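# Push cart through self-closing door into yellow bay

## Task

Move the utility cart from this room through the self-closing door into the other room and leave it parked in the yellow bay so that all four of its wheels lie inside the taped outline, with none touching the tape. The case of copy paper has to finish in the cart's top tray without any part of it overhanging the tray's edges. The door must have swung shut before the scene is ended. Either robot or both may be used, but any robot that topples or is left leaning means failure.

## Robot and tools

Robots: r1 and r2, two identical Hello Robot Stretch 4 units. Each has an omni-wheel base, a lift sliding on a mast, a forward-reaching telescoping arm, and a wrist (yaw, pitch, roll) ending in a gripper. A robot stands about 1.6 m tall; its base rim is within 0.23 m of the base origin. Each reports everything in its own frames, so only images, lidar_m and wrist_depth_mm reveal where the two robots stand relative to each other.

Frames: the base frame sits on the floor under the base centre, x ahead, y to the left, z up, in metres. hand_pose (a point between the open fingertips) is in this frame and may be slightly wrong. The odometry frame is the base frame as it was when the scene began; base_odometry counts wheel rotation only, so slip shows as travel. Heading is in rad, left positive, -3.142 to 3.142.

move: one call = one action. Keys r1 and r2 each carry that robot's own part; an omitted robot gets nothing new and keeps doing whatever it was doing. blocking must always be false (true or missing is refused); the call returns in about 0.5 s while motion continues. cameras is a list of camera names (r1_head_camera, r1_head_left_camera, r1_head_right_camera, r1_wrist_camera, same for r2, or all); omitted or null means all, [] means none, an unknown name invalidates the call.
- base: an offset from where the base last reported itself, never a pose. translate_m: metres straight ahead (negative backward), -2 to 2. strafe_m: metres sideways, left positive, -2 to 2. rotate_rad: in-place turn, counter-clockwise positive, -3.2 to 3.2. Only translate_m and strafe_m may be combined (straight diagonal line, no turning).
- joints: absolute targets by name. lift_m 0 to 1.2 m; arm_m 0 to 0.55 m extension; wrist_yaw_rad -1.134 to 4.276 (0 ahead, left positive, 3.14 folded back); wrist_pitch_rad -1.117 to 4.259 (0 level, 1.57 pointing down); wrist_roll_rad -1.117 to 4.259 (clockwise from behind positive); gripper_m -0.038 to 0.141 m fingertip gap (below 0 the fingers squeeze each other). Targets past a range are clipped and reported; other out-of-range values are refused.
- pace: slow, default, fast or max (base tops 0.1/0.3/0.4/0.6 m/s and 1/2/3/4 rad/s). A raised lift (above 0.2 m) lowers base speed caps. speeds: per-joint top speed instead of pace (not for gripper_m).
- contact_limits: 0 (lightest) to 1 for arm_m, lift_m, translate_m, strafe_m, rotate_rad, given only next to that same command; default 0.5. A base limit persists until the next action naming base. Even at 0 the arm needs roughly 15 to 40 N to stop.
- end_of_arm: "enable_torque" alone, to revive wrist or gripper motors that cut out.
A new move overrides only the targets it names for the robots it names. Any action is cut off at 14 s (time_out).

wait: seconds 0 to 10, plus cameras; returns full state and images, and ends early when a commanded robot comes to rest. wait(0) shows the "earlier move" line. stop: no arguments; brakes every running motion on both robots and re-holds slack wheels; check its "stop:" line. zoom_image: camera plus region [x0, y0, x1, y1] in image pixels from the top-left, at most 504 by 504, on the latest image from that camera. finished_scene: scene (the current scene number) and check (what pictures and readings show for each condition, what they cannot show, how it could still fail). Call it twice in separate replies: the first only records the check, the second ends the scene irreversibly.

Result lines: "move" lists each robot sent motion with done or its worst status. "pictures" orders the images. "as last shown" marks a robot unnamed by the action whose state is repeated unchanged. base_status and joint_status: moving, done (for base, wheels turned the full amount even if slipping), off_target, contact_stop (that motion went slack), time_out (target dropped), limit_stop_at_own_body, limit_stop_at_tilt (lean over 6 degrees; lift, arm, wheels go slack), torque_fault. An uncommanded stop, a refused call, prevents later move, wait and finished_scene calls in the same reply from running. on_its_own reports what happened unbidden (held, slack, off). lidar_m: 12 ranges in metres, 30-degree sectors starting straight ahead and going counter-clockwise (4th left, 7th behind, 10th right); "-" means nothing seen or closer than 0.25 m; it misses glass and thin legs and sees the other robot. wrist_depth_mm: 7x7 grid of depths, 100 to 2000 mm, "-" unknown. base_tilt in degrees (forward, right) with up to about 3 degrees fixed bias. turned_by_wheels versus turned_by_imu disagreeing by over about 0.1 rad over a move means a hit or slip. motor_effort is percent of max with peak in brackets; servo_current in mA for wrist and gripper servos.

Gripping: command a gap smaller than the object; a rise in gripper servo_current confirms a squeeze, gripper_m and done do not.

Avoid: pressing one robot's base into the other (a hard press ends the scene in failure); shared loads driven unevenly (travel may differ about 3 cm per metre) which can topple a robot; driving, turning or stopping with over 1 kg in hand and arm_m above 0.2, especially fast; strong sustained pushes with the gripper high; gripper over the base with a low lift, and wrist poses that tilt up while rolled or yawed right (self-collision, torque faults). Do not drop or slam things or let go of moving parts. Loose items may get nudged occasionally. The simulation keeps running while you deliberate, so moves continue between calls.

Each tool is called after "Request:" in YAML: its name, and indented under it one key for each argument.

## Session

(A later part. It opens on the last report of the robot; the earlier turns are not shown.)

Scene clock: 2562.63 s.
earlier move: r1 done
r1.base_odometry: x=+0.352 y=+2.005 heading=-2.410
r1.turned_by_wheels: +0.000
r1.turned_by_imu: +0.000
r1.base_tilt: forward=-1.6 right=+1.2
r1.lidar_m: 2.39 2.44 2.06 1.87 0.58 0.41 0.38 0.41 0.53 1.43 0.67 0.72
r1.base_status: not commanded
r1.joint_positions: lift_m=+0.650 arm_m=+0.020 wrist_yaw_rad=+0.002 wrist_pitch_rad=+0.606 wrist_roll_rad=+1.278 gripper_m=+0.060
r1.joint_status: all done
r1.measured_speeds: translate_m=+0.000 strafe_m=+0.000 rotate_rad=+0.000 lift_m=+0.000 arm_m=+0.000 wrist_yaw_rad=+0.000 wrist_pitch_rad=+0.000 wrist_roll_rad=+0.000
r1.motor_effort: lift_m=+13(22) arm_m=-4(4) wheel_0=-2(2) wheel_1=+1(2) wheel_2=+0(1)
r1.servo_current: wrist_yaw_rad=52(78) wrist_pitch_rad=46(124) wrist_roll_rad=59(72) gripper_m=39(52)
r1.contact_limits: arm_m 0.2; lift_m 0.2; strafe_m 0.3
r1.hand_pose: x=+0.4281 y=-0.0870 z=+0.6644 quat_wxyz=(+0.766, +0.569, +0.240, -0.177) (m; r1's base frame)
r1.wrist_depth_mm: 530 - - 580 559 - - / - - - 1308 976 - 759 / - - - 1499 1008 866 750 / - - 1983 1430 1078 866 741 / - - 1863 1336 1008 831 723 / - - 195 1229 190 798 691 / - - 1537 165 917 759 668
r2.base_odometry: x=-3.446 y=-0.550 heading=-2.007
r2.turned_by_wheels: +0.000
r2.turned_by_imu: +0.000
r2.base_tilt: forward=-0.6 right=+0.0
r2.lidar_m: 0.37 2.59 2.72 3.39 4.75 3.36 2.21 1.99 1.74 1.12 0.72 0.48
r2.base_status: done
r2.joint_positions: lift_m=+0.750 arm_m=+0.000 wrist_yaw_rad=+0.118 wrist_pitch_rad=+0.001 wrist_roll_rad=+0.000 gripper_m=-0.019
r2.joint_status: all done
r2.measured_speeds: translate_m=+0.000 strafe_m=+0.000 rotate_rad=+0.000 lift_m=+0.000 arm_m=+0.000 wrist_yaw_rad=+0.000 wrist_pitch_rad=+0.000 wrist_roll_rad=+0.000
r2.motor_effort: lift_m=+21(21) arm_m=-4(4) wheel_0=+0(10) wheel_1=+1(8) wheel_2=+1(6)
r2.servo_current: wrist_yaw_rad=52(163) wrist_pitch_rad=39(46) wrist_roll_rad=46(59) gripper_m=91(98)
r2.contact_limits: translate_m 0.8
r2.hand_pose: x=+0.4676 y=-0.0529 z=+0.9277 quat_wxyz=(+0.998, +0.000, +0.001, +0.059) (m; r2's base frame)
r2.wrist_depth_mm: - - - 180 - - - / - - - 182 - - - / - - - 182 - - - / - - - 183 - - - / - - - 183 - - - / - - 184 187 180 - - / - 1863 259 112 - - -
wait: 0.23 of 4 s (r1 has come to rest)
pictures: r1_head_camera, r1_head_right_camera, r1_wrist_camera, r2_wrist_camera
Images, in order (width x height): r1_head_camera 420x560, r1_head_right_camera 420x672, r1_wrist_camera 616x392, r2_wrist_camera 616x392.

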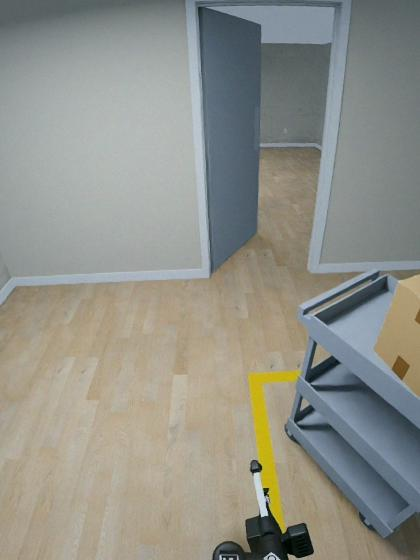

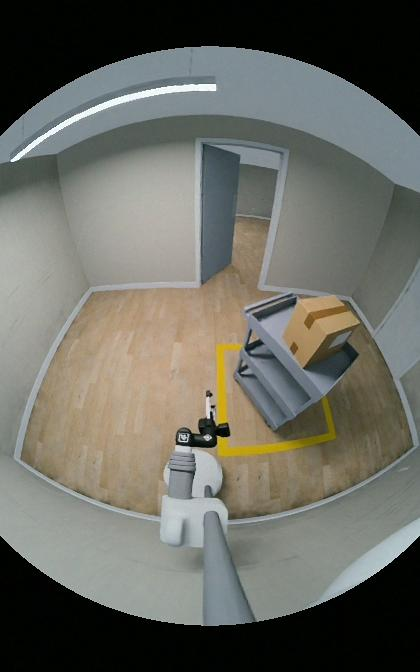

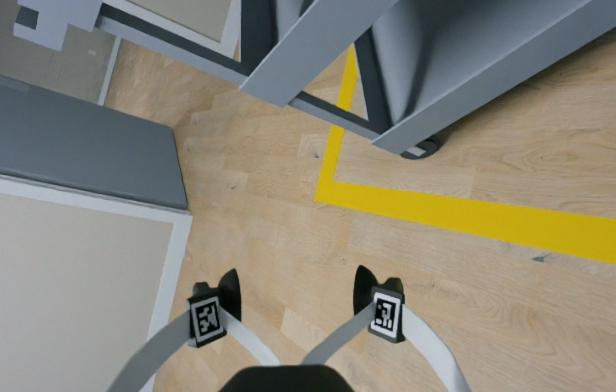

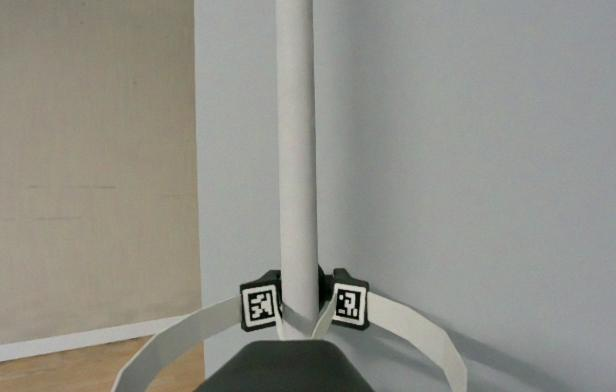

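Request:
zoom_image:
  camera: "r1_head_camera"
  region: [230, 260, 420, 560]

Request:
zoom_image:
  camera: "r1_head_right_camera"
  region: [200, 280, 370, 470]

Scaled by 1.680 from the camera's 420x560 image, which has a finer 600x800 frame.

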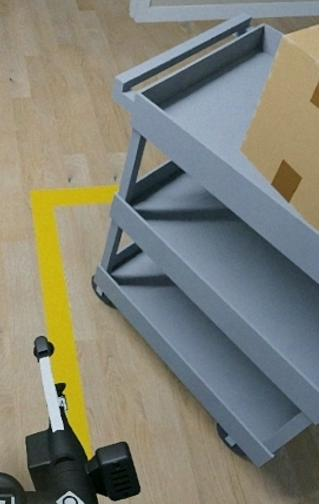

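Scaled by 2.653 from the camera's 420x672 image, which has a finer 600x960 frame.

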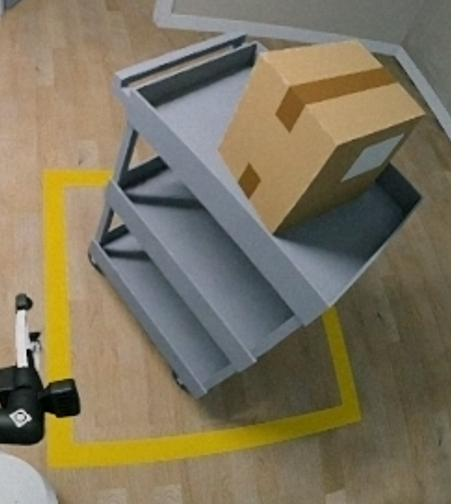

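Request:
move:
  r1: {"joints": {"lift_m": 1.2, "wrist_pitch_rad": 0.85, "wrist_yaw_rad": -0.75, "wrist_roll_rad": 0.0}, "contact_limits": {"lift_m": 0.2}}
  r2: {"base": {"translate_m": 0.166, "strafe_m": 0.059}, "joints": {"wrist_yaw_rad": -0.062}, "speeds": {"wrist_yaw_rad": 0.09}, "pace": "slow", "contact_limits": {"translate_m": 0.8}}
  blocking: false
  cameras: []

Request:
wait:
  seconds: 4
  cameras: []

Request:
wait:
  seconds: 4
  cameras: ["r1_wrist_camera", "r2_wrist_camera"]

Scene clock: 2593.00 s.
move: r1 moving; r2 moving
r1.base_odometry: x=+0.352 y=+2.005 heading=-2.410
r1.turned_by_wheels: +0.000
r1.turned_by_imu: +0.000
r1.base_tilt: forward=-1.6 right=+1.2
r1.lidar_m: 2.39 2.46 2.05 1.84 0.61 0.41 0.38 0.40 0.57 1.43 0.65 0.70
r1.base_status: not commanded
r1.joint_positions: lift_m=+0.688 arm_m=+0.020 wrist_yaw_rad=-0.578 wrist_pitch_rad=+0.849 wrist_roll_rad=+0.698 gripper_m=+0.060
r1.joint_status: lift_m moving; wrist_yaw_rad moving; wrist_pitch_rad moving; wrist_roll_rad moving
r1.measured_speeds: translate_m=+0.000 strafe_m=+0.000 rotate_rad=+0.000 lift_m=+0.146 arm_m=+0.000 wrist_yaw_rad=-1.608 wrist_pitch_rad=+0.015 wrist_roll_rad=-1.819
r1.motor_effort: lift_m=+25(27) arm_m=-4(4) wheel_0=-1(2) wheel_1=+1(2) wheel_2=+0(0)
r1.servo_current: wrist_yaw_rad=52(111) wrist_pitch_rad=33(72) wrist_roll_rad=117(117) gripper_m=39(46)
r1.contact_limits: arm_m 0.2; lift_m 0.2; strafe_m 0.3
r1.hand_pose: x=+0.3029 y=-0.1773 z=+0.6493 quat_wxyz=(+0.781, +0.409, +0.282, -0.379) (m; r1's base frame)
r1.wrist_depth_mm: - - - - 554 1118 976 / - - - 597 - 1008 891 / - - 1060 - - 917 842 / 1921 1499 1042 - 960 878 778 / 1661 1336 1182 1025 904 820 741 / 1430 1229 195 960 190 768 691 / 1308 1138 960 165 - - 661
r2.base_odometry: x=-3.447 y=-0.563 heading=-2.006
r2.turned_by_wheels: +0.001
r2.turned_by_imu: +0.001
r2.base_tilt: forward=-0.7 right=+0.1
r2.lidar_m: 0.39 2.62 2.73 3.36 4.74 3.42 2.24 1.97 1.72 1.08 0.75 0.49
r2.base_status: translate_m moving; strafe_m moving
r2.joint_positions: lift_m=+0.750 arm_m=+0.000 wrist_yaw_rad=+0.086 wrist_pitch_rad=+0.001 wrist_roll_rad=+0.000 gripper_m=-0.019
r2.joint_status: wrist_yaw_rad moving
r2.measured_speeds: translate_m=+0.049 strafe_m=+0.018 rotate_rad=+0.003 lift_m=+0.000 arm_m=+0.000 wrist_yaw_rad=-0.081 wrist_pitch_rad=+0.000 wrist_roll_rad=+0.000
r2.motor_effort: lift_m=+21(21) arm_m=-4(4) wheel_0=+3(5) wheel_1=+6(7) wheel_2=-4(5)
r2.servo_current: wrist_yaw_rad=65(111) wrist_pitch_rad=39(46) wrist_roll_rad=52(52) gripper_m=85(91)
r2.contact_limits: translate_m 0.8
r2.hand_pose: x=+0.4658 y=-0.0622 z=+0.9277 quat_wxyz=(+0.999, +0.000, +0.001, +0.043) (m; r2's base frame)
r2.wrist_depth_mm: - - - 179 - - - / - - - 180 - - - / - - - 180 - - - / - - - - - - - / - - - 182 - - - / - - 185 186 176 - - / - - - 112 - - -
pictures: none
No camera images: "cameras" was empty.

Scene clock: 2595.50 s.
earlier move: r1 moving; r2 done
r1.base_odometry: x=+0.352 y=+2.005 heading=-2.410
r1.turned_by_wheels: +0.000
r1.turned_by_imu: +0.000
r1.base_tilt: forward=-1.6 right=+1.3
r1.lidar_m: 2.38 2.46 2.05 1.88 0.60 0.41 0.38 0.39 0.55 1.43 0.66 0.72
r1.base_status: not commanded
r1.joint_positions: lift_m=+1.200 arm_m=+0.020 wrist_yaw_rad=-0.747 wrist_pitch_rad=+0.849 wrist_roll_rad=+0.002 gripper_m=+0.060
r1.joint_status: lift_m moving; wrist_yaw_rad moving; wrist_pitch_rad moving; wrist_roll_rad moving
r1.measured_speeds: translate_m=+0.000 strafe_m=+0.000 rotate_rad=+0.000 lift_m=+0.000 arm_m=+0.000 wrist_yaw_rad=+0.000 wrist_pitch_rad=+0.000 wrist_roll_rad=+0.000
r1.motor_effort: lift_m=+25(28) arm_m=-4(4) wheel_0=-1(2) wheel_1=+1(2) wheel_2=+0(1)
r1.servo_current: wrist_yaw_rad=65(111) wrist_pitch_rad=59(72) wrist_roll_rad=52(117) gripper_m=46(46)
r1.contact_limits: arm_m 0.2; lift_m 0.2; strafe_m 0.3
r1.hand_pose: x=+0.2712 y=-0.1936 z=+1.1612 quat_wxyz=(+0.848, +0.151, +0.383, -0.333) (m; r1's base frame)
r1.wrist_depth_mm: - - 683 640 - - - / - - 750 699 854 - - / - 842 831 788 - - - / 1863 1808 - - 759 1808 1808 / 1661 1661 1160 - 1537 1618 1618 / 1464 1464 195 - 193 1430 1430 / 1366 1281 1281 166 1336 1336 1308
r2.base_odometry: x=-3.462 y=-0.725 heading=-2.007
r2.turned_by_wheels: -0.001
r2.turned_by_imu: +0.000
r2.base_tilt: forward=-0.6 right=+0.1
r2.lidar_m: 0.41 2.46 2.55 3.18 4.80 3.76 2.39 2.16 1.66 1.05 0.59 0.39
r2.base_status: done
r2.joint_positions: lift_m=+0.750 arm_m=+0.000 wrist_yaw_rad=-0.060 wrist_pitch_rad=+0.001 wrist_roll_rad=+0.000 gripper_m=-0.019
r2.joint_status: all done
r2.measured_speeds: translate_m=+0.000 strafe_m=+0.000 rotate_rad=+0.000 lift_m=+0.000 arm_m=+0.000 wrist_yaw_rad=+0.000 wrist_pitch_rad=+0.000 wrist_roll_rad=+0.000
r2.motor_effort: lift_m=+21(21) arm_m=-4(5) wheel_0=-4(10) wheel_1=+1(7) wheel_2=-1(5)
r2.servo_current: wrist_yaw_rad=52(143) wrist_pitch_rad=46(46) wrist_roll_rad=46(65) gripper_m=85(91)
r2.contact_limits: translate_m 0.8
r2.hand_pose: x=+0.4536 y=-0.1044 z=+0.9277 quat_wxyz=(+1.000, +0.000, +0.001, -0.030) (m; r2's base frame)
r2.wrist_depth_mm: - - - 180 - - - / - - - 181 - - - / - - - 181 - - - / - - - 182 - - - / - - - - - - - / - - 184 186 181 - - / 1983 1921 - 112 - - -
wait: 2.50 of 4 s (r2 has come to rest)
pictures: none
No camera images: "cameras" was empty.

Scene clock: 2595.60 s.
earlier move: r1 done
r1.base_odometry: x=+0.352 y=+2.005 heading=-2.410
r1.turned_by_wheels: +0.000
r1.turned_by_imu: +0.000
r1.base_tilt: forward=-1.6 right=+1.3
r1.lidar_m: 2.36 2.46 2.05 1.81 0.60 0.41 0.36 0.39 0.56 1.45 0.69 0.70
r1.base_status: not commanded
r1.joint_positions: lift_m=+1.200 arm_m=+0.020 wrist_yaw_rad=-0.747 wrist_pitch_rad=+0.849 wrist_roll_rad=+0.002 gripper_m=+0.060
r1.joint_status: all done
r1.measured_speeds: translate_m=+0.000 strafe_m=+0.000 rotate_rad=+0.000 lift_m=+0.000 arm_m=+0.000 wrist_yaw_rad=+0.000 wrist_pitch_rad=+0.000 wrist_roll_rad=+0.000
r1.motor_effort: lift_m=+24(28) arm_m=-4(4) wheel_0=-2(2) wheel_1=+2(2) wheel_2=+0(1)
r1.servo_current: wrist_yaw_rad=33(111) wrist_pitch_rad=39(72) wrist_roll_rad=39(117) gripper_m=39(46)
r1.contact_limits: arm_m 0.2; lift_m 0.2; strafe_m 0.3
r1.hand_pose: x=+0.2712 y=-0.1936 z=+1.1612 quat_wxyz=(+0.848, +0.151, +0.383, -0.333) (m; r1's base frame)
r1.wrist_depth_mm: - - 691 647 - - - / - - 750 691 854 - - / - 842 831 778 - - - / 1863 1808 - - 750 1808 1756 / 1661 1618 1160 - 1537 1618 1618 / 1464 1464 195 - 193 1430 1430 / 1336 1281 1255 166 1366 1336 1308
r2.base_odometry: x=-3.462 y=-0.725 heading=-2.007
r2.turned_by_wheels: +0.000
r2.turned_by_imu: +0.000
r2.base_tilt: forward=-0.6 right=+0.1
r2.lidar_m: 0.40 2.45 2.56 3.18 4.79 3.74 2.36 2.16 1.67 1.05 0.59 0.43
r2.base_status: done
r2.joint_positions: lift_m=+0.750 arm_m=+0.000 wrist_yaw_rad=-0.060 wrist_pitch_rad=+0.001 wrist_roll_rad=+0.000 gripper_m=-0.019
r2.joint_status: all done
r2.measured_speeds: translate_m=+0.000 strafe_m=+0.000 rotate_rad=+0.000 lift_m=+0.000 arm_m=+0.000 wrist_yaw_rad=+0.000 wrist_pitch_rad=+0.000 wrist_roll_rad=+0.000
r2.motor_effort: lift_m=+21(21) arm_m=-4(5) wheel_0=-5(10) wheel_1=+1(7) wheel_2=-1(5)
r2.servo_current: wrist_yaw_rad=52(143) wrist_pitch_rad=46(46) wrist_roll_rad=52(65) gripper_m=91(91)
r2.contact_limits: translate_m 0.8
r2.hand_pose: x=+0.4536 y=-0.1044 z=+0.9277 quat_wxyz=(+1.000, +0.000, +0.001, -0.030) (m; r2's base frame)
r2.wrist_depth_mm: - - - 180 - - - / - - - 181 - - - / - - - 182 - - - / - - - 182 - - - / - - - - - - - / - - 185 187 181 - - / - 1921 - 112 - - -
wait: 0.10 of 4 s (r1 has come to rest)
pictures: r1_wrist_camera, r2_wrist_camera
Images, in order (width x height): r1_wrist_camera 616x392, r2_wrist_camera 616x392.

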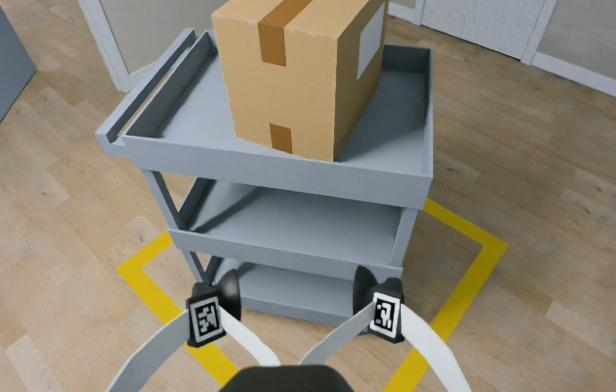

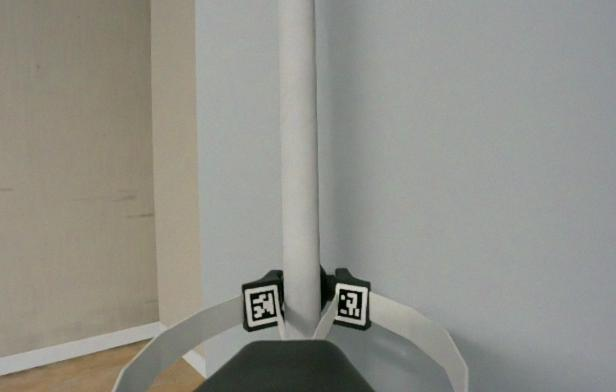

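Request:
move:
  r2: {"base": {"translate_m": 0.174, "strafe_m": 0.0295}, "joints": {"wrist_yaw_rad": -0.236}, "speeds": {"wrist_yaw_rad": 0.09}, "pace": "slow", "contact_limits": {"translate_m": 0.8}}
  blocking: false
  cameras: []

Request:
wait:
  seconds: 5
  cameras: []

Request:
move:
  r2: {"base": {"translate_m": 0.1765, "strafe_m": -0.001}, "joints": {"wrist_yaw_rad": -0.411}, "speeds": {"wrist_yaw_rad": 0.09}, "pace": "slow", "contact_limits": {"translate_m": 0.8}}
  blocking: false
  cameras: []

Request:
wait:
  seconds: 5
  cameras: ["r2_wrist_camera", "r2_head_camera", "r1_head_camera"]

Scene clock: 2610.03 s.
move: r2 moving
r1.base_odometry: x=+0.352 y=+2.005 heading=-2.410
r1.turned_by_wheels: +0.000
r1.turned_by_imu: +0.000
r1.base_tilt: forward=-1.6 right=+1.3
r1.lidar_m: 2.35 2.45 2.05 1.85 0.59 0.41 0.35 0.41 0.55 1.45 0.69 0.70
r1.base_status: not commanded
r1.joint_positions: lift_m=+1.200 arm_m=+0.020 wrist_yaw_rad=-0.747 wrist_pitch_rad=+0.849 wrist_roll_rad=+0.002 gripper_m=+0.060
r1.joint_status: not commanded
r1.measured_speeds: translate_m=+0.000 strafe_m=+0.000 rotate_rad=+0.000 lift_m=+0.000 arm_m=+0.000 wrist_yaw_rad=+0.000 wrist_pitch_rad=+0.000 wrist_roll_rad=+0.000
r1.motor_effort: lift_m=+24(24) arm_m=-4(4) wheel_0=-1(2) wheel_1=+1(2) wheel_2=+0(0)
r1.servo_current: wrist_yaw_rad=46(59) wrist_pitch_rad=52(52) wrist_roll_rad=46(59) gripper_m=46(46)
r1.contact_limits: arm_m 0.2; lift_m 0.2; strafe_m 0.3
r1.hand_pose: x=+0.2712 y=-0.1936 z=+1.1612 quat_wxyz=(+0.848, +0.151, +0.383, -0.333) (m; r1's base frame)
r1.wrist_depth_mm: - - 691 647 - - - / - - 741 691 854 - - / - 842 842 778 - - - / 1863 1863 - - 759 1808 1808 / 1618 1618 1138 - 1537 1576 1576 / 1464 1464 195 - 192 1430 1430 / 1366 1308 1281 166 1308 1308 1308
r2.base_odometry: x=-3.465 y=-0.737 heading=-2.007
r2.turned_by_wheels: +0.000
r2.turned_by_imu: +0.000
r2.base_tilt: forward=-0.6 right=+0.1
r2.lidar_m: 0.39 2.46 2.55 3.18 4.79 3.75 2.38 2.17 1.62 1.03 0.60 0.39
r2.base_status: translate_m moving; strafe_m moving
r2.joint_positions: lift_m=+0.750 arm_m=+0.000 wrist_yaw_rad=-0.093 wrist_pitch_rad=+0.001 wrist_roll_rad=+0.000 gripper_m=-0.019
r2.joint_status: wrist_yaw_rad moving
r2.measured_speeds: translate_m=+0.048 strafe_m=+0.009 rotate_rad=+0.000 lift_m=+0.000 arm_m=+0.000 wrist_yaw_rad=-0.084 wrist_pitch_rad=+0.000 wrist_roll_rad=+0.000
r2.motor_effort: lift_m=+21(21) arm_m=-4(4) wheel_0=+1(6) wheel_1=+7(7) wheel_2=-4(5)
r2.servo_current: wrist_yaw_rad=91(91) wrist_pitch_rad=39(46) wrist_roll_rad=46(52) gripper_m=85(91)
r2.contact_limits: translate_m 0.8
r2.hand_pose: x=+0.4499 y=-0.1139 z=+0.9277 quat_wxyz=(+0.999, +0.000, +0.001, -0.047) (m; r2's base frame)
r2.wrist_depth_mm: - - - 179 - - - / - - - 180 - - - / - - - 181 - - - / - - - 183 - - - / - - - 183 - - - / - - 180 187 179 - - / 1983 - - 112 - - -
pictures: none
No camera images: "cameras" was empty.

Scene clock: 2612.57 s.
earlier move: r2 done
r1.base_odometry: x=+0.352 y=+2.005 heading=-2.410
r1.turned_by_wheels: +0.000
r1.turned_by_imu: +0.000
r1.base_tilt: forward=-1.6 right=+1.3
r1.lidar_m: 2.39 2.45 2.06 1.86 0.60 0.40 0.37 0.39 0.58 1.43 0.65 0.73
r1.base_status: not commanded
r1.joint_positions: lift_m=+1.200 arm_m=+0.020 wrist_yaw_rad=-0.747 wrist_pitch_rad=+0.849 wrist_roll_rad=+0.002 gripper_m=+0.060
r1.joint_status: not commanded
r1.measured_speeds: translate_m=+0.000 strafe_m=+0.000 rotate_rad=+0.000 lift_m=+0.000 arm_m=+0.000 wrist_yaw_rad=+0.000 wrist_pitch_rad=+0.000 wrist_roll_rad=+0.000
r1.motor_effort: lift_m=+24(24) arm_m=-4(4) wheel_0=-2(2) wheel_1=+1(2) wheel_2=+0(1)
r1.servo_current: wrist_yaw_rad=46(72) wrist_pitch_rad=46(52) wrist_roll_rad=26(72) gripper_m=39(52)
r1.contact_limits: arm_m 0.2; lift_m 0.2; strafe_m 0.3
r1.hand_pose: x=+0.2712 y=-0.1936 z=+1.1612 quat_wxyz=(+0.848, +0.151, +0.383, -0.333) (m; r1's base frame)
r1.wrist_depth_mm: - - 683 640 - - - / - - 741 691 854 - - / - 842 831 778 - - - / 1863 1808 - - 750 1808 1808 / 1661 1618 1160 - 1576 1576 1576 / 1499 1499 195 - 193 1464 1430 / 1366 1308 1281 165 1336 1308 1308
r2.base_odometry: x=-3.509 y=-0.895 heading=-2.007
r2.turned_by_wheels: +0.000
r2.turned_by_imu: +0.000
r2.base_tilt: forward=-0.6 right=+0.1
r2.lidar_m: 0.41 2.27 2.41 2.99 4.89 4.05 2.55 2.32 1.51 0.92 0.52 0.38
r2.base_status: done
r2.joint_positions: lift_m=+0.750 arm_m=+0.000 wrist_yaw_rad=-0.235 wrist_pitch_rad=+0.001 wrist_roll_rad=+0.000 gripper_m=-0.019
r2.joint_status: all done
r2.measured_speeds: translate_m=+0.000 strafe_m=+0.000 rotate_rad=+0.000 lift_m=+0.000 arm_m=+0.000 wrist_yaw_rad=+0.000 wrist_pitch_rad=+0.000 wrist_roll_rad=+0.000
r2.motor_effort: lift_m=+21(21) arm_m=-4(4) wheel_0=-5(7) wheel_1=+4(7) wheel_2=+0(6)
r2.servo_current: wrist_yaw_rad=46(111) wrist_pitch_rad=46(46) wrist_roll_rad=39(59) gripper_m=91(91)
r2.contact_limits: translate_m 0.8
r2.hand_pose: x=+0.4310 y=-0.1522 z=+0.9277 quat_wxyz=(+0.993, +0.000, +0.001, -0.117) (m; r2's base frame)
r2.wrist_depth_mm: - - - 180 - - - / - - - 181 - - - / - - - 181 - - - / - - - 182 - - - / - - - - - - - / - - 176 188 180 - - / 1983 136 - 112 - - -
wait: 2.53 of 5 s (r2 has come to rest)
pictures: none
No camera images: "cameras" was empty.

Scene clock: 2613.07 s.
move: r2 moving
r1.base_odometry: x=+0.352 y=+2.005 heading=-2.410
r1.turned_by_wheels: +0.000
r1.turned_by_imu: +0.000
r1.base_tilt: forward=-1.6 right=+1.3
r1.lidar_m: 2.37 2.43 2.06 1.86 0.58 0.42 0.39 0.40 0.56 1.42 0.68 0.71
r1.base_status: not commanded
r1.joint_positions: lift_m=+1.200 arm_m=+0.020 wrist_yaw_rad=-0.747 wrist_pitch_rad=+0.849 wrist_roll_rad=+0.002 gripper_m=+0.060
r1.joint_status: not commanded
r1.measured_speeds: translate_m=+0.000 strafe_m=+0.000 rotate_rad=+0.000 lift_m=+0.000 arm_m=+0.000 wrist_yaw_rad=+0.000 wrist_pitch_rad=+0.000 wrist_roll_rad=+0.000
r1.motor_effort: lift_m=+24(24) arm_m=-4(4) wheel_0=-1(2) wheel_1=+1(2) wheel_2=+0(0)
r1.servo_current: wrist_yaw_rad=46(72) wrist_pitch_rad=33(46) wrist_roll_rad=52(59) gripper_m=46(52)
r1.contact_limits: arm_m 0.2; lift_m 0.2; strafe_m 0.3
r1.hand_pose: x=+0.2712 y=-0.1936 z=+1.1612 quat_wxyz=(+0.848, +0.151, +0.383, -0.333) (m; r1's base frame)
r1.wrist_depth_mm: - - 683 647 - - - / - - 750 691 854 - - / - 842 831 778 - - - / 1863 1808 - - 759 1808 1756 / 1661 1618 1160 - 1537 1618 1618 / 1464 1464 195 - 192 1430 1430 / 1336 1308 1281 166 1336 1336 1336
r2.base_odometry: x=-3.514 y=-0.907 heading=-2.007
r2.turned_by_wheels: +0.000
r2.turned_by_imu: +0.000
r2.base_tilt: forward=-0.6 right=+0.1
r2.lidar_m: 0.45 2.27 2.40 2.99 4.87 4.02 2.57 2.31 1.50 0.93 0.52 0.38
r2.base_status: translate_m moving; strafe_m moving
r2.joint_positions: lift_m=+0.750 arm_m=+0.000 wrist_yaw_rad=-0.264 wrist_pitch_rad=+0.001 wrist_roll_rad=+0.000 gripper_m=-0.019
r2.joint_status: wrist_yaw_rad moving
r2.measured_speeds: translate_m=+0.050 strafe_m=+0.000 rotate_rad=+0.003 lift_m=+0.000 arm_m=+0.000 wrist_yaw_rad=-0.082 wrist_pitch_rad=+0.000 wrist_roll_rad=+0.000
r2.motor_effort: lift_m=+21(21) arm_m=-4(4) wheel_0=-2(4) wheel_1=+4(6) wheel_2=-4(5)
r2.servo_current: wrist_yaw_rad=91(124) wrist_pitch_rad=39(46) wrist_roll_rad=59(59) gripper_m=85(91)
r2.contact_limits: translate_m 0.8
r2.hand_pose: x=+0.4265 y=-0.1597 z=+0.9277 quat_wxyz=(+0.991, +0.000, +0.001, -0.132) (m; r2's base frame)
r2.wrist_depth_mm: - - - 180 - - - / - - - 181 - - - / - - - 182 - - - / - - - 183 - - - / - - - - - - - / 1983 - 182 187 173 - - / 1983 138 - 112 - - -
pictures: none
No camera images: "cameras" was empty.

Scene clock: 2615.60 s.
earlier move: r2 done
r1.base_odometry: x=+0.352 y=+2.005 heading=-2.410
r1.turned_by_wheels: +0.000
r1.turned_by_imu: +0.000
r1.base_tilt: forward=-1.6 right=+1.3
r1.lidar_m: 2.37 2.47 2.03 1.86 0.59 0.42 0.39 0.38 0.55 1.41 0.66 0.70
r1.base_status: not commanded
r1.joint_positions: lift_m=+1.200 arm_m=+0.020 wrist_yaw_rad=-0.747 wrist_pitch_rad=+0.849 wrist_roll_rad=+0.002 gripper_m=+0.060
r1.joint_status: not commanded
r1.measured_speeds: translate_m=+0.000 strafe_m=+0.000 rotate_rad=+0.000 lift_m=+0.000 arm_m=+0.000 wrist_yaw_rad=+0.000 wrist_pitch_rad=+0.000 wrist_roll_rad=+0.000
r1.motor_effort: lift_m=+24(24) arm_m=-4(4) wheel_0=-1(2) wheel_1=+2(2) wheel_2=+0(1)
r1.servo_current: wrist_yaw_rad=52(72) wrist_pitch_rad=46(52) wrist_roll_rad=52(72) gripper_m=46(52)
r1.contact_limits: arm_m 0.2; lift_m 0.2; strafe_m 0.3
r1.hand_pose: x=+0.2712 y=-0.1936 z=+1.1612 quat_wxyz=(+0.848, +0.151, +0.383, -0.333) (m; r1's base frame)
r1.wrist_depth_mm: - - 691 640 - - - / - - 741 683 866 - - / - 842 842 778 - - - / 1863 1808 - - 759 1808 1756 / 1661 1661 1138 - 1537 1576 1576 / 1464 1464 195 - 192 1464 1430 / 1366 1308 1281 166 1336 1336 1336
r2.base_odometry: x=-3.585 y=-1.055 heading=-2.008
r2.turned_by_wheels: -0.001
r2.turned_by_imu: -0.001
r2.base_tilt: forward=-0.7 right=+0.1
r2.lidar_m: 0.95 1.97 2.27 2.83 5.00 4.22 2.71 2.46 1.33 0.69 0.46 0.37
r2.base_status: done
r2.joint_positions: lift_m=+0.750 arm_m=+0.000 wrist_yaw_rad=-0.411 wrist_pitch_rad=+0.001 wrist_roll_rad=+0.000 gripper_m=-0.019
r2.joint_status: all done
r2.measured_speeds: translate_m=+0.000 strafe_m=+0.000 rotate_rad=+0.000 lift_m=+0.000 arm_m=+0.000 wrist_yaw_rad=+0.000 wrist_pitch_rad=+0.000 wrist_roll_rad=+0.000
r2.motor_effort: lift_m=+21(21) arm_m=-4(5) wheel_0=-9(11) wheel_1=+3(7) wheel_2=-4(6)
r2.servo_current: wrist_yaw_rad=46(124) wrist_pitch_rad=39(46) wrist_roll_rad=46(59) gripper_m=85(91)
r2.contact_limits: translate_m 0.8
r2.hand_pose: x=+0.4005 y=-0.1953 z=+0.9277 quat_wxyz=(+0.979, +0.000, +0.001, -0.204) (m; r2's base frame)
r2.wrist_depth_mm: - - - - - - - / - - - 180 - - - / - - - 182 - - - / - - - 182 - - - / - - - 186 - - - / - - 174 187 179 - - / - - - 112 - - -
wait: 2.53 of 5 s (r2 has come to rest)
pictures: r1_head_camera, r2_head_camera, r2_wrist_camera
Images, in order (width x height): r1_head_camera 420x560, r2_head_camera 420x560, r2_wrist_camera 616x392.

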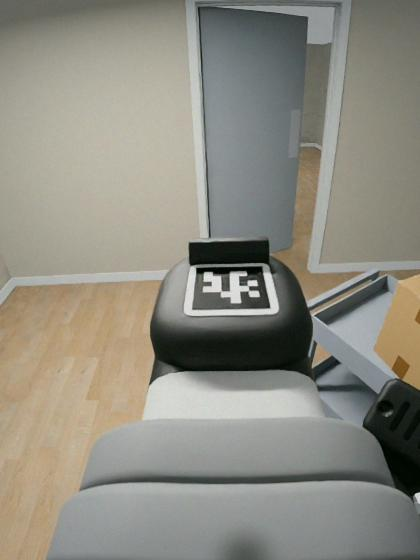

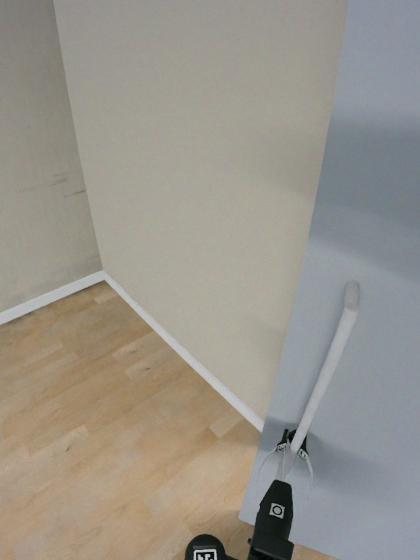

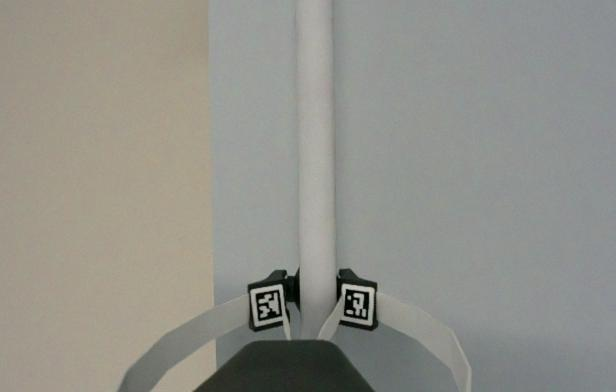

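Request:
move:
  cameras: ["r1_head_camera", "r2_head_camera", "r2_wrist_camera"]

Scene clock: 2626.37 s.
r1.base_odometry: x=+0.352 y=+2.005 heading=-2.410
r1.turned_by_wheels: +0.000
r1.turned_by_imu: +0.000
r1.base_tilt: forward=-1.6 right=+1.3
r1.lidar_m: 2.38 2.44 2.03 1.85 0.59 0.42 0.38 0.40 0.53 1.41 0.67 0.71
r1.base_status: not commanded
r1.joint_positions: lift_m=+1.200 arm_m=+0.020 wrist_yaw_rad=-0.747 wrist_pitch_rad=+0.849 wrist_roll_rad=+0.002 gripper_m=+0.060
r1.joint_status: not commanded
r1.measured_speeds: translate_m=+0.000 strafe_m=+0.000 rotate_rad=+0.000 lift_m=+0.000 arm_m=+0.000 wrist_yaw_rad=+0.000 wrist_pitch_rad=+0.000 wrist_roll_rad=+0.000
r1.motor_effort: lift_m=+24(24) arm_m=-4(4) wheel_0=-1(2) wheel_1=+2(2) wheel_2=+1(1)
r1.servo_current: wrist_yaw_rad=65(72) wrist_pitch_rad=39(52) wrist_roll_rad=52(72) gripper_m=39(52)
r1.contact_limits: arm_m 0.2; lift_m 0.2; strafe_m 0.3
r1.hand_pose: x=+0.2712 y=-0.1936 z=+1.1612 quat_wxyz=(+0.848, +0.151, +0.383, -0.333) (m; r1's base frame)
r1.wrist_depth_mm: - - 683 640 - - - / - - 750 691 866 - - / - 854 831 788 - - - / 1863 1808 - - 750 1808 1756 / 1661 1661 1160 - 1537 1618 1618 / 1464 1464 195 - 193 1430 1397 / 1366 1308 1308 166 1336 1308 1336
r2.base_odometry: x=-3.585 y=-1.055 heading=-2.008
r2.turned_by_wheels: +0.000
r2.turned_by_imu: +0.000
r2.base_tilt: forward=-0.6 right=+0.1
r2.lidar_m: 0.98 1.97 2.25 2.85 5.00 4.26 2.69 2.46 1.34 0.69 0.47 0.37
r2.base_status: done
r2.joint_positions: lift_m=+0.750 arm_m=+0.000 wrist_yaw_rad=-0.411 wrist_pitch_rad=+0.001 wrist_roll_rad=+0.000 gripper_m=-0.019
r2.joint_status: all done
r2.measured_speeds: translate_m=+0.000 strafe_m=+0.000 rotate_rad=+0.000 lift_m=+0.000 arm_m=+0.000 wrist_yaw_rad=+0.000 wrist_pitch_rad=+0.000 wrist_roll_rad=+0.000
r2.motor_effort: lift_m=+21(21) arm_m=-4(5) wheel_0=-9(11) wheel_1=+3(7) wheel_2=-4(6)
r2.servo_current: wrist_yaw_rad=46(124) wrist_pitch_rad=46(46) wrist_roll_rad=33(59) gripper_m=85(91)
r2.contact_limits: translate_m 0.8
r2.hand_pose: x=+0.4005 y=-0.1953 z=+0.9277 quat_wxyz=(+0.979, +0.000, +0.001, -0.204) (m; r2's base frame)
r2.wrist_depth_mm: - - - - - - - / - - - 180 - - - / - - - 181 - - - / - - - 182 - - - / - - - 186 - - - / - - 174 187 179 - - / - - - 112 - - -
pictures: r1_head_camera, r2_head_camera, r2_wrist_camera
Images, in order (width x height): r1_head_camera 420x560, r2_head_camera 420x560, r2_wrist_camera 616x392.

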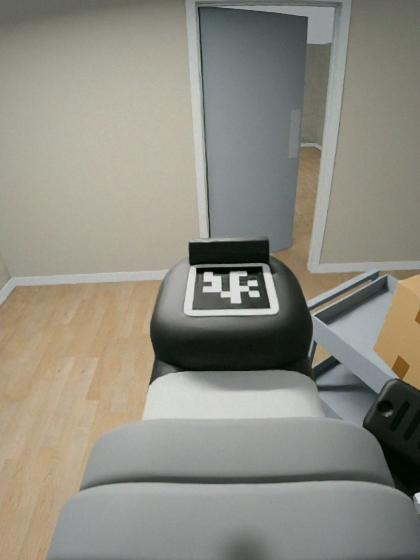

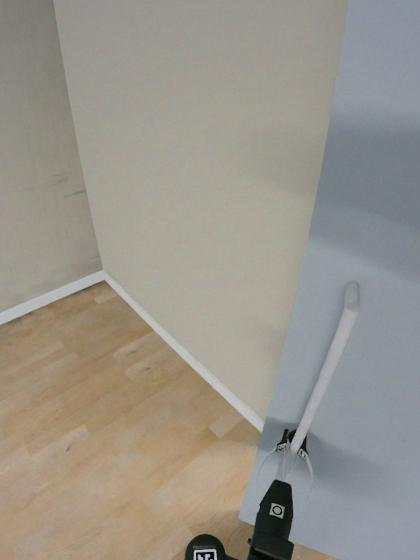

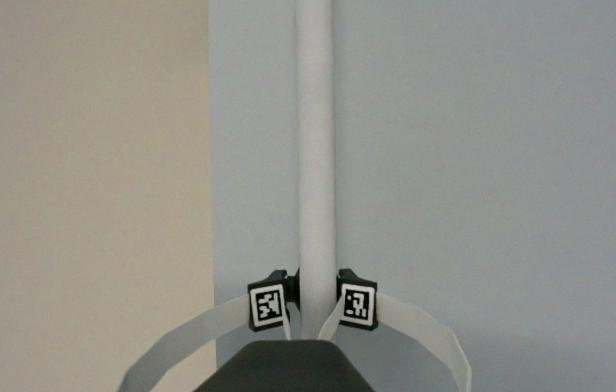

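Request:
move:
  r2: {"base": {"translate_m": 0.1735, "strafe_m": -0.032}, "joints": {"wrist_yaw_rad": -0.585}, "speeds": {"wrist_yaw_rad": 0.09}, "contact_limits": {"translate_m": 0.8}, "pace": "slow"}
  blocking: false
  cameras: []

Request:
wait:
  seconds: 4
  cameras: ["r1_head_camera", "r2_head_camera", "r2_wrist_camera"]

Scene clock: 2635.17 s.
move: r2 moving
r1.base_odometry: x=+0.352 y=+2.005 heading=-2.410
r1.turned_by_wheels: +0.000
r1.turned_by_imu: +0.000
r1.base_tilt: forward=-1.6 right=+1.3
r1.lidar_m: 2.36 2.46 2.01 1.87 0.59 0.42 0.37 0.37 0.55 1.42 0.69 0.71
r1.base_status: not commanded
r1.joint_positions: lift_m=+1.200 arm_m=+0.020 wrist_yaw_rad=-0.747 wrist_pitch_rad=+0.849 wrist_roll_rad=+0.002 gripper_m=+0.060
r1.joint_status: not commanded
r1.measured_speeds: translate_m=+0.000 strafe_m=+0.000 rotate_rad=+0.000 lift_m=+0.000 arm_m=+0.000 wrist_yaw_rad=+0.000 wrist_pitch_rad=+0.000 wrist_roll_rad=+0.000
r1.motor_effort: lift_m=+24(24) arm_m=-4(4) wheel_0=-1(2) wheel_1=+1(2) wheel_2=+0(0)
r1.servo_current: wrist_yaw_rad=59(65) wrist_pitch_rad=39(46) wrist_roll_rad=39(52) gripper_m=33(46)
r1.contact_limits: arm_m 0.2; lift_m 0.2; strafe_m 0.3
r1.hand_pose: x=+0.2712 y=-0.1936 z=+1.1612 quat_wxyz=(+0.848, +0.151, +0.383, -0.333) (m; r1's base frame)
r1.wrist_depth_mm: - - 683 640 - - - / - - 750 691 866 - - / - 842 820 788 - - - / 1808 1863 - - 759 1756 1756 / 1618 1618 1160 - 1537 1576 1618 / 1464 1464 195 - 193 1464 1464 / 1366 1336 1281 166 1336 1336 1308
r2.base_odometry: x=-3.592 y=-1.065 heading=-2.008
r2.turned_by_wheels: +0.000
r2.turned_by_imu: +0.000
r2.base_tilt: forward=-0.6 right=+0.0
r2.lidar_m: 0.97 1.96 2.26 2.80 5.00 4.26 2.69 2.46 1.28 0.70 0.47 0.37
r2.base_status: translate_m moving; strafe_m moving
r2.joint_positions: lift_m=+0.750 arm_m=+0.000 wrist_yaw_rad=-0.447 wrist_pitch_rad=+0.001 wrist_roll_rad=+0.000 gripper_m=-0.019
r2.joint_status: wrist_yaw_rad moving
r2.measured_speeds: translate_m=+0.049 strafe_m=-0.009 rotate_rad=-0.002 lift_m=+0.000 arm_m=+0.000 wrist_yaw_rad=-0.081 wrist_pitch_rad=+0.000 wrist_roll_rad=+0.000
r2.motor_effort: lift_m=+21(21) arm_m=-4(4) wheel_0=-2(9) wheel_1=+5(6) wheel_2=-7(9)
r2.servo_current: wrist_yaw_rad=52(52) wrist_pitch_rad=33(46) wrist_roll_rad=46(52) gripper_m=85(98)
r2.contact_limits: translate_m 0.8
r2.hand_pose: x=+0.3933 y=-0.2034 z=+0.9277 quat_wxyz=(+0.975, +0.000, +0.001, -0.221) (m; r2's base frame)
r2.wrist_depth_mm: - - - 180 - - - / - - - 181 - - - / - - - 182 - - - / - - - 182 - - - / - - - 191 - - - / - - 185 187 180 - - / - 128 - 112 - - -
pictures: none
No camera images: "cameras" was empty.

Scene clock: 2637.70 s.
earlier move: r2 done
r1.base_odometry: x=+0.352 y=+2.005 heading=-2.410
r1.turned_by_wheels: +0.000
r1.turned_by_imu: +0.000
r1.base_tilt: forward=-1.6 right=+1.3
r1.lidar_m: 2.37 2.46 2.04 1.85 0.58 0.42 0.38 0.42 0.57 1.42 0.65 0.72
r1.base_status: not commanded
r1.joint_positions: lift_m=+1.200 arm_m=+0.020 wrist_yaw_rad=-0.747 wrist_pitch_rad=+0.849 wrist_roll_rad=+0.002 gripper_m=+0.060
r1.joint_status: not commanded
r1.measured_speeds: translate_m=+0.000 strafe_m=+0.000 rotate_rad=+0.000 lift_m=+0.000 arm_m=+0.000 wrist_yaw_rad=+0.000 wrist_pitch_rad=+0.000 wrist_roll_rad=+0.000
r1.motor_effort: lift_m=+24(24) arm_m=-4(4) wheel_0=-1(2) wheel_1=+1(2) wheel_2=+0(0)
r1.servo_current: wrist_yaw_rad=46(78) wrist_pitch_rad=39(52) wrist_roll_rad=33(72) gripper_m=39(52)
r1.contact_limits: arm_m 0.2; lift_m 0.2; strafe_m 0.3
r1.hand_pose: x=+0.2712 y=-0.1936 z=+1.1612 quat_wxyz=(+0.848, +0.151, +0.383, -0.333) (m; r1's base frame)
r1.wrist_depth_mm: - - 683 640 - - - / - - 750 699 854 - - / - 842 842 788 - - - / 1863 1808 - - 768 1756 1756 / 1618 1661 1160 - 1537 1576 1576 / 1499 1464 195 - 193 1430 1430 / 1336 1308 1281 166 1336 1308 1336
r2.base_odometry: x=-3.688 y=-1.198 heading=-2.009
r2.turned_by_wheels: -0.001
r2.turned_by_imu: -0.002
r2.base_tilt: forward=-0.6 right=+0.2
r2.lidar_m: 0.80 1.62 2.13 2.68 5.10 4.54 2.84 2.57 1.11 0.56 0.42 0.35
r2.base_status: done
r2.joint_positions: lift_m=+0.750 arm_m=+0.000 wrist_yaw_rad=-0.588 wrist_pitch_rad=+0.001 wrist_roll_rad=+0.000 gripper_m=-0.019
r2.joint_status: all done
r2.measured_speeds: translate_m=+0.000 strafe_m=+0.000 rotate_rad=+0.000 lift_m=+0.000 arm_m=+0.000 wrist_yaw_rad=+0.000 wrist_pitch_rad=+0.000 wrist_roll_rad=+0.000
r2.motor_effort: lift_m=+21(21) arm_m=-4(4) wheel_0=-13(14) wheel_1=+3(6) wheel_2=-8(9)
r2.servo_current: wrist_yaw_rad=46(98) wrist_pitch_rad=33(46) wrist_roll_rad=46(65) gripper_m=91(98)
r2.contact_limits: translate_m 0.8
r2.hand_pose: x=+0.3625 y=-0.2326 z=+0.9277 quat_wxyz=(+0.957, +0.000, +0.000, -0.290) (m; r2's base frame)
r2.wrist_depth_mm: - - - 180 - - - / - - - 181 - - - / - - - 182 - - - / - - - 183 - - - / - - - 184 - - - / - - 171 187 180 - - / - - - 112 - - -
wait: 2.53 of 4 s (r2 has come to rest)
pictures: r1_head_camera, r2_head_camera, r2_wrist_camera
Images, in order (width x height): r1_head_camera 420x560, r2_head_camera 420x560, r2_wrist_camera 616x392.

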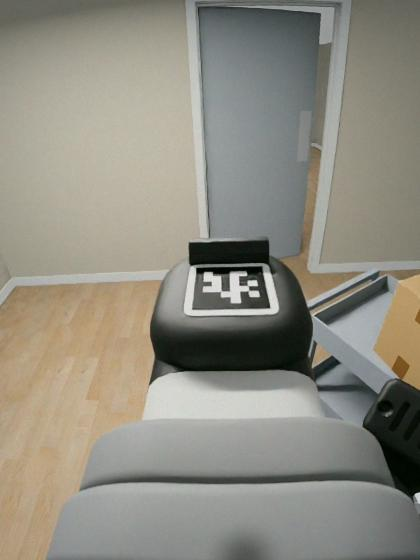

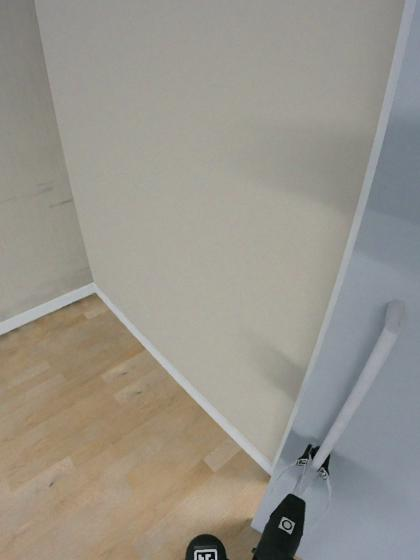

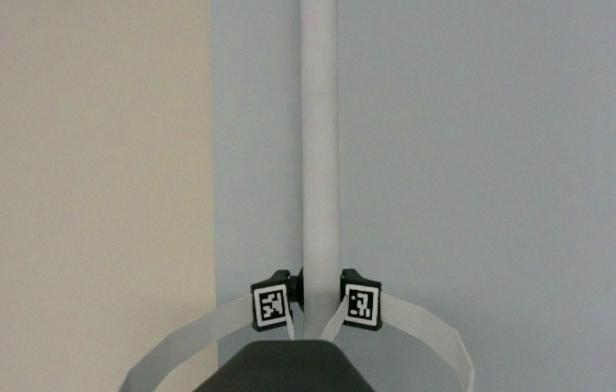

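Request:
move:
  r2: {"base": {"translate_m": 0.165, "strafe_m": -0.0615}, "joints": {"wrist_yaw_rad": -0.765}, "speeds": {"wrist_yaw_rad": 0.09}, "contact_limits": {"translate_m": 0.8}, "pace": "slow"}
  blocking: false
  cameras: []

Request:
wait:
  seconds: 4
  cameras: ["r1_head_camera", "r2_head_camera", "r2_wrist_camera"]

Scene clock: 2645.03 s.
move: r2 moving
r1.base_odometry: x=+0.352 y=+2.005 heading=-2.410
r1.turned_by_wheels: +0.000
r1.turned_by_imu: +0.000
r1.base_tilt: forward=-1.6 right=+1.3
r1.lidar_m: 2.38 2.47 2.02 1.86 0.60 0.41 0.36 0.40 0.56 1.41 0.68 0.70
r1.base_status: not commanded
r1.joint_positions: lift_m=+1.200 arm_m=+0.020 wrist_yaw_rad=-0.747 wrist_pitch_rad=+0.849 wrist_roll_rad=+0.002 gripper_m=+0.060
r1.joint_status: not commanded
r1.measured_speeds: translate_m=+0.000 strafe_m=+0.000 rotate_rad=+0.000 lift_m=+0.000 arm_m=+0.000 wrist_yaw_rad=+0.000 wrist_pitch_rad=+0.000 wrist_roll_rad=+0.000
r1.motor_effort: lift_m=+24(24) arm_m=-4(4) wheel_0=-1(2) wheel_1=+1(2) wheel_2=+0(0)
r1.servo_current: wrist_yaw_rad=65(65) wrist_pitch_rad=39(46) wrist_roll_rad=46(65) gripper_m=39(46)
r1.contact_limits: arm_m 0.2; lift_m 0.2; strafe_m 0.3
r1.hand_pose: x=+0.2712 y=-0.1936 z=+1.1612 quat_wxyz=(+0.848, +0.151, +0.383, -0.333) (m; r1's base frame)
r1.wrist_depth_mm: - - 691 640 - - - / - - 750 691 854 - - / - 842 831 788 - - - / 1863 1808 - - 750 1808 1756 / 1618 1661 1160 - 1537 1618 1618 / 1430 1499 195 - 192 1464 1430 / 1366 1308 1281 166 1336 1308 1336
r2.base_odometry: x=-3.697 y=-1.208 heading=-2.010
r2.turned_by_wheels: -0.001
r2.turned_by_imu: -0.001
r2.base_tilt: forward=-0.6 right=+0.1
r2.lidar_m: 0.78 1.61 2.13 2.66 5.13 4.57 2.82 2.57 1.09 0.54 0.42 0.32
r2.base_status: translate_m moving; strafe_m moving
r2.joint_positions: lift_m=+0.750 arm_m=+0.000 wrist_yaw_rad=-0.623 wrist_pitch_rad=+0.001 wrist_roll_rad=+0.000 gripper_m=-0.019
r2.joint_status: wrist_yaw_rad moving
r2.measured_speeds: translate_m=+0.048 strafe_m=-0.018 rotate_rad=+0.000 lift_m=+0.000 arm_m=+0.000 wrist_yaw_rad=-0.085 wrist_pitch_rad=+0.000 wrist_roll_rad=+0.000
r2.motor_effort: lift_m=+21(21) arm_m=-4(4) wheel_0=-5(12) wheel_1=+5(6) wheel_2=-10(11)
r2.servo_current: wrist_yaw_rad=65(78) wrist_pitch_rad=39(46) wrist_roll_rad=52(59) gripper_m=85(91)
r2.contact_limits: translate_m 0.8
r2.hand_pose: x=+0.3542 y=-0.2392 z=+0.9277 quat_wxyz=(+0.952, +0.000, +0.000, -0.306) (m; r2's base frame)
r2.wrist_depth_mm: - - - 179 - - - / - - - 180 - - - / - - - 181 - - - / - - - 182 - - - / - - - 188 - - - / - - 175 189 179 - - / - 126 - 112 - - -
pictures: none
No camera images: "cameras" was empty.

Scene clock: 2647.70 s.
earlier move: r2 done
r1.base_odometry: x=+0.352 y=+2.005 heading=-2.410
r1.turned_by_wheels: +0.000
r1.turned_by_imu: +0.000
r1.base_tilt: forward=-1.6 right=+1.3
r1.lidar_m: 2.37 2.45 2.04 1.82 0.59 0.41 0.37 0.39 0.55 1.44 0.69 0.68
r1.base_status: not commanded
r1.joint_positions: lift_m=+1.200 arm_m=+0.020 wrist_yaw_rad=-0.747 wrist_pitch_rad=+0.849 wrist_roll_rad=+0.002 gripper_m=+0.060
r1.joint_status: not commanded
r1.measured_speeds: translate_m=+0.000 strafe_m=+0.000 rotate_rad=+0.000 lift_m=+0.000 arm_m=+0.000 wrist_yaw_rad=+0.000 wrist_pitch_rad=+0.000 wrist_roll_rad=+0.000
r1.motor_effort: lift_m=+24(24) arm_m=-4(4) wheel_0=-1(2) wheel_1=+1(2) wheel_2=+0(0)
r1.servo_current: wrist_yaw_rad=72(78) wrist_pitch_rad=39(59) wrist_roll_rad=72(72) gripper_m=46(46)
r1.contact_limits: arm_m 0.2; lift_m 0.2; strafe_m 0.3
r1.hand_pose: x=+0.2712 y=-0.1936 z=+1.1612 quat_wxyz=(+0.848, +0.151, +0.383, -0.333) (m; r1's base frame)
r1.wrist_depth_mm: - - 683 640 - - - / - - 750 699 866 - - / - 831 831 788 - - - / 1921 1756 - - 759 1808 1756 / 1661 1661 1160 - 1537 1618 1537 / 1464 1464 195 - 193 1430 1430 / 1366 1308 1281 166 1366 1336 1336
r2.base_odometry: x=-3.814 y=-1.321 heading=-2.011
r2.turned_by_wheels: -0.001
r2.turned_by_imu: -0.002
r2.base_tilt: forward=-0.7 right=+0.1
r2.lidar_m: 0.61 1.27 2.03 2.53 5.12 4.83 2.96 2.64 0.84 0.47 0.37 0.33
r2.base_status: done
r2.joint_positions: lift_m=+0.750 arm_m=+0.000 wrist_yaw_rad=-0.772 wrist_pitch_rad=+0.001 wrist_roll_rad=+0.000 gripper_m=-0.019
r2.joint_status: all done
r2.measured_speeds: translate_m=+0.000 strafe_m=+0.000 rotate_rad=+0.000 lift_m=+0.000 arm_m=+0.000 wrist_yaw_rad=+0.000 wrist_pitch_rad=+0.000 wrist_roll_rad=+0.000
r2.motor_effort: lift_m=+21(21) arm_m=-4(5) wheel_0=-13(13) wheel_1=+3(6) wheel_2=-12(13)
r2.servo_current: wrist_yaw_rad=46(85) wrist_pitch_rad=39(46) wrist_roll_rad=46(59) gripper_m=78(91)
r2.contact_limits: translate_m 0.8
r2.hand_pose: x=+0.3167 y=-0.2638 z=+0.9277 quat_wxyz=(+0.926, +0.000, +0.000, -0.376) (m; r2's base frame)
r2.wrist_depth_mm: 362 353 - 180 - - - / 366 351 - 181 - - - / 364 353 - 182 - - - / 373 355 - 182 - - - / 373 355 - 183 - - - / 375 359 171 187 180 - - / 377 366 - 112 - - -
wait: 2.67 of 4 s (r2 has come to rest)
pictures: r1_head_camera, r2_head_camera, r2_wrist_camera
Images, in order (width x height): r1_head_camera 420x560, r2_head_camera 420x560, r2_wrist_camera 616x392.

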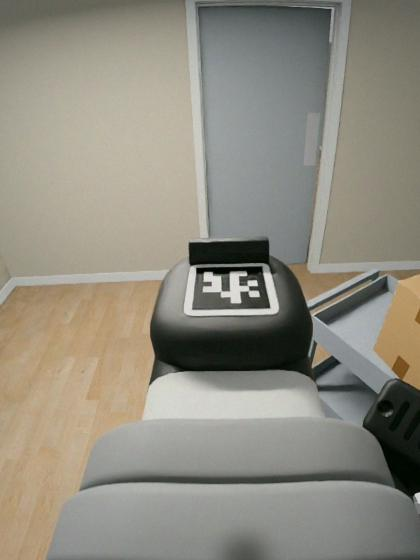

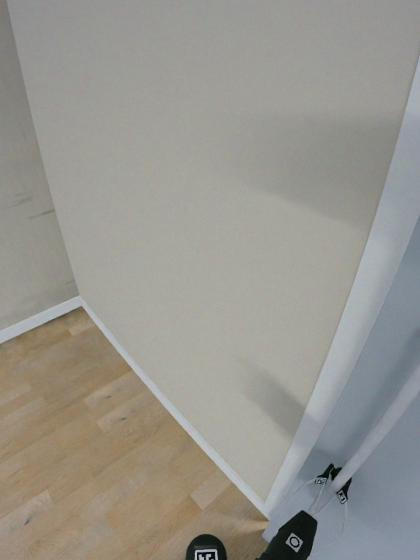

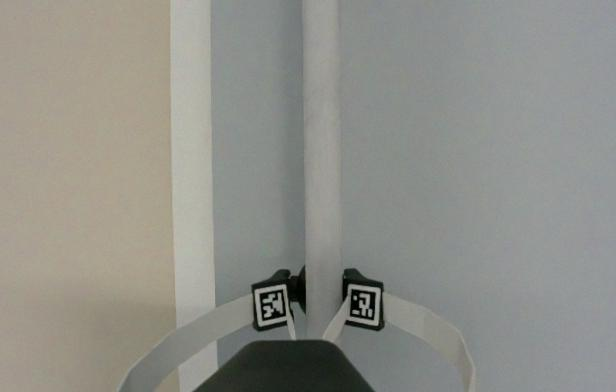

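Request:
move:
  cameras: ["r2_head_right_camera", "r2_head_left_camera"]

Scene clock: 2691.10 s.
r1.base_odometry: x=+0.352 y=+2.005 heading=-2.410
r1.turned_by_wheels: +0.000
r1.turned_by_imu: +0.000
r1.base_tilt: forward=-1.6 right=+1.3
r1.lidar_m: 2.39 2.47 2.03 1.84 0.59 0.40 0.37 0.38 0.58 1.45 0.67 0.69
r1.base_status: not commanded
r1.joint_positions: lift_m=+1.200 arm_m=+0.020 wrist_yaw_rad=-0.747 wrist_pitch_rad=+0.849 wrist_roll_rad=+0.002 gripper_m=+0.060
r1.joint_status: not commanded
r1.measured_speeds: translate_m=+0.000 strafe_m=+0.000 rotate_rad=+0.000 lift_m=+0.000 arm_m=+0.000 wrist_yaw_rad=+0.000 wrist_pitch_rad=+0.000 wrist_roll_rad=+0.000
r1.motor_effort: lift_m=+24(24) arm_m=-4(4) wheel_0=-1(2) wheel_1=+1(2) wheel_2=+0(0)
r1.servo_current: wrist_yaw_rad=39(78) wrist_pitch_rad=46(59) wrist_roll_rad=39(72) gripper_m=46(46)
r1.contact_limits: arm_m 0.2; lift_m 0.2; strafe_m 0.3
r1.hand_pose: x=+0.2712 y=-0.1936 z=+1.1612 quat_wxyz=(+0.848, +0.151, +0.383, -0.333) (m; r1's base frame)
r1.wrist_depth_mm: - - 683 647 - - - / - - 741 691 854 - - / - 842 831 788 - - - / 1863 1808 - - 750 1756 1808 / 1618 1618 1160 - 1576 1618 1618 / 1499 1464 195 - 193 1430 1430 / 1336 1308 1281 166 1336 1308 1336
r2.base_odometry: x=-3.814 y=-1.321 heading=-2.011
r2.turned_by_wheels: +0.000
r2.turned_by_imu: +0.000
r2.base_tilt: forward=-0.7 right=+0.1
r2.lidar_m: 0.60 1.25 2.06 2.52 5.07 4.81 2.91 2.65 0.86 0.48 0.38 0.34
r2.base_status: done
r2.joint_positions: lift_m=+0.750 arm_m=+0.000 wrist_yaw_rad=-0.772 wrist_pitch_rad=+0.001 wrist_roll_rad=+0.000 gripper_m=-0.019
r2.joint_status: all done
r2.measured_speeds: translate_m=+0.000 strafe_m=+0.000 rotate_rad=+0.000 lift_m=+0.000 arm_m=+0.000 wrist_yaw_rad=+0.000 wrist_pitch_rad=+0.000 wrist_roll_rad=+0.000
r2.motor_effort: lift_m=+21(21) arm_m=-4(5) wheel_0=-14(13) wheel_1=+2(6) wheel_2=-11(13)
r2.servo_current: wrist_yaw_rad=52(85) wrist_pitch_rad=46(46) wrist_roll_rad=46(59) gripper_m=78(91)
r2.contact_limits: translate_m 0.8
r2.hand_pose: x=+0.3167 y=-0.2638 z=+0.9277 quat_wxyz=(+0.926, +0.000, +0.000, -0.376) (m; r2's base frame)
r2.wrist_depth_mm: 364 351 - 180 - - - / 366 351 - 181 - - - / 366 355 - 181 - - - / 370 357 - 182 - - - / 370 359 - 183 - - - / 373 362 171 187 181 - - / 375 362 - 112 - - -
pictures: r2_head_left_camera, r2_head_right_camera
Images, in order (width x height): r2_head_left_camera 420x672, r2_head_right_camera 420x672.

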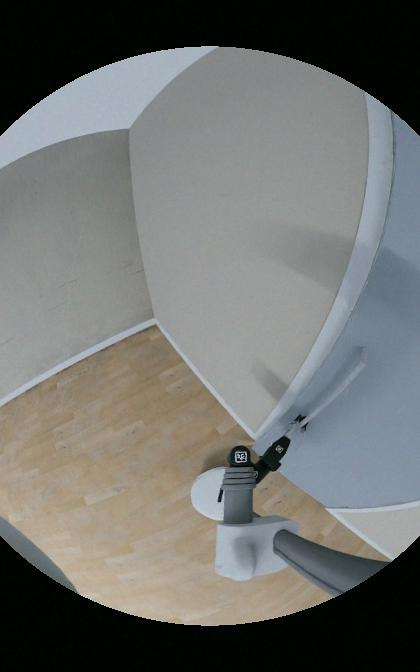

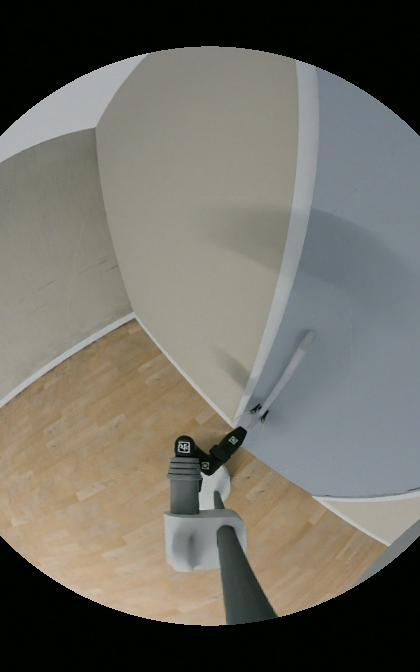

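Request:
zoom_image:
  camera: "r2_head_left_camera"
  region: [160, 380, 400, 600]

Request:
zoom_image:
  camera: "r2_head_right_camera"
  region: [130, 380, 370, 600]

Scaled by 2.100 from the camera's 420x672 image, which has a finer 600x960 frame.

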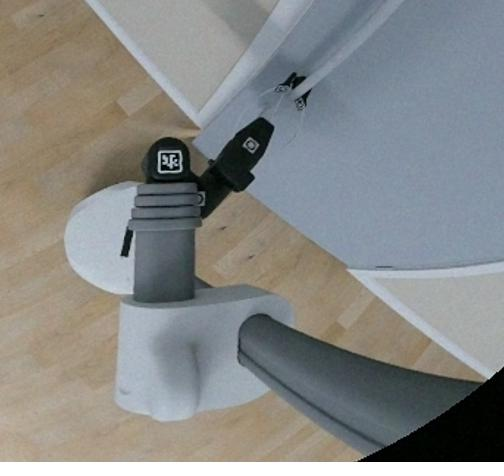

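Scaled by 2.100 from the camera's 420x672 image, which has a finer 600x960 frame.

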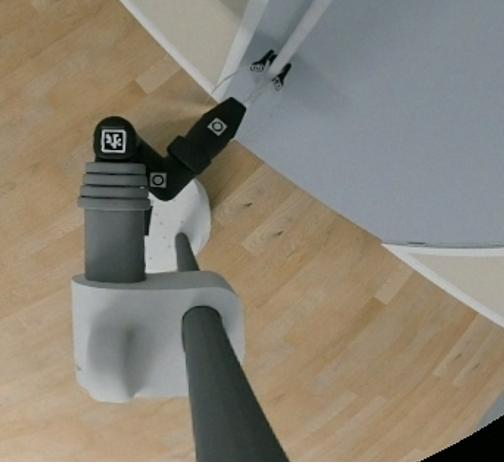

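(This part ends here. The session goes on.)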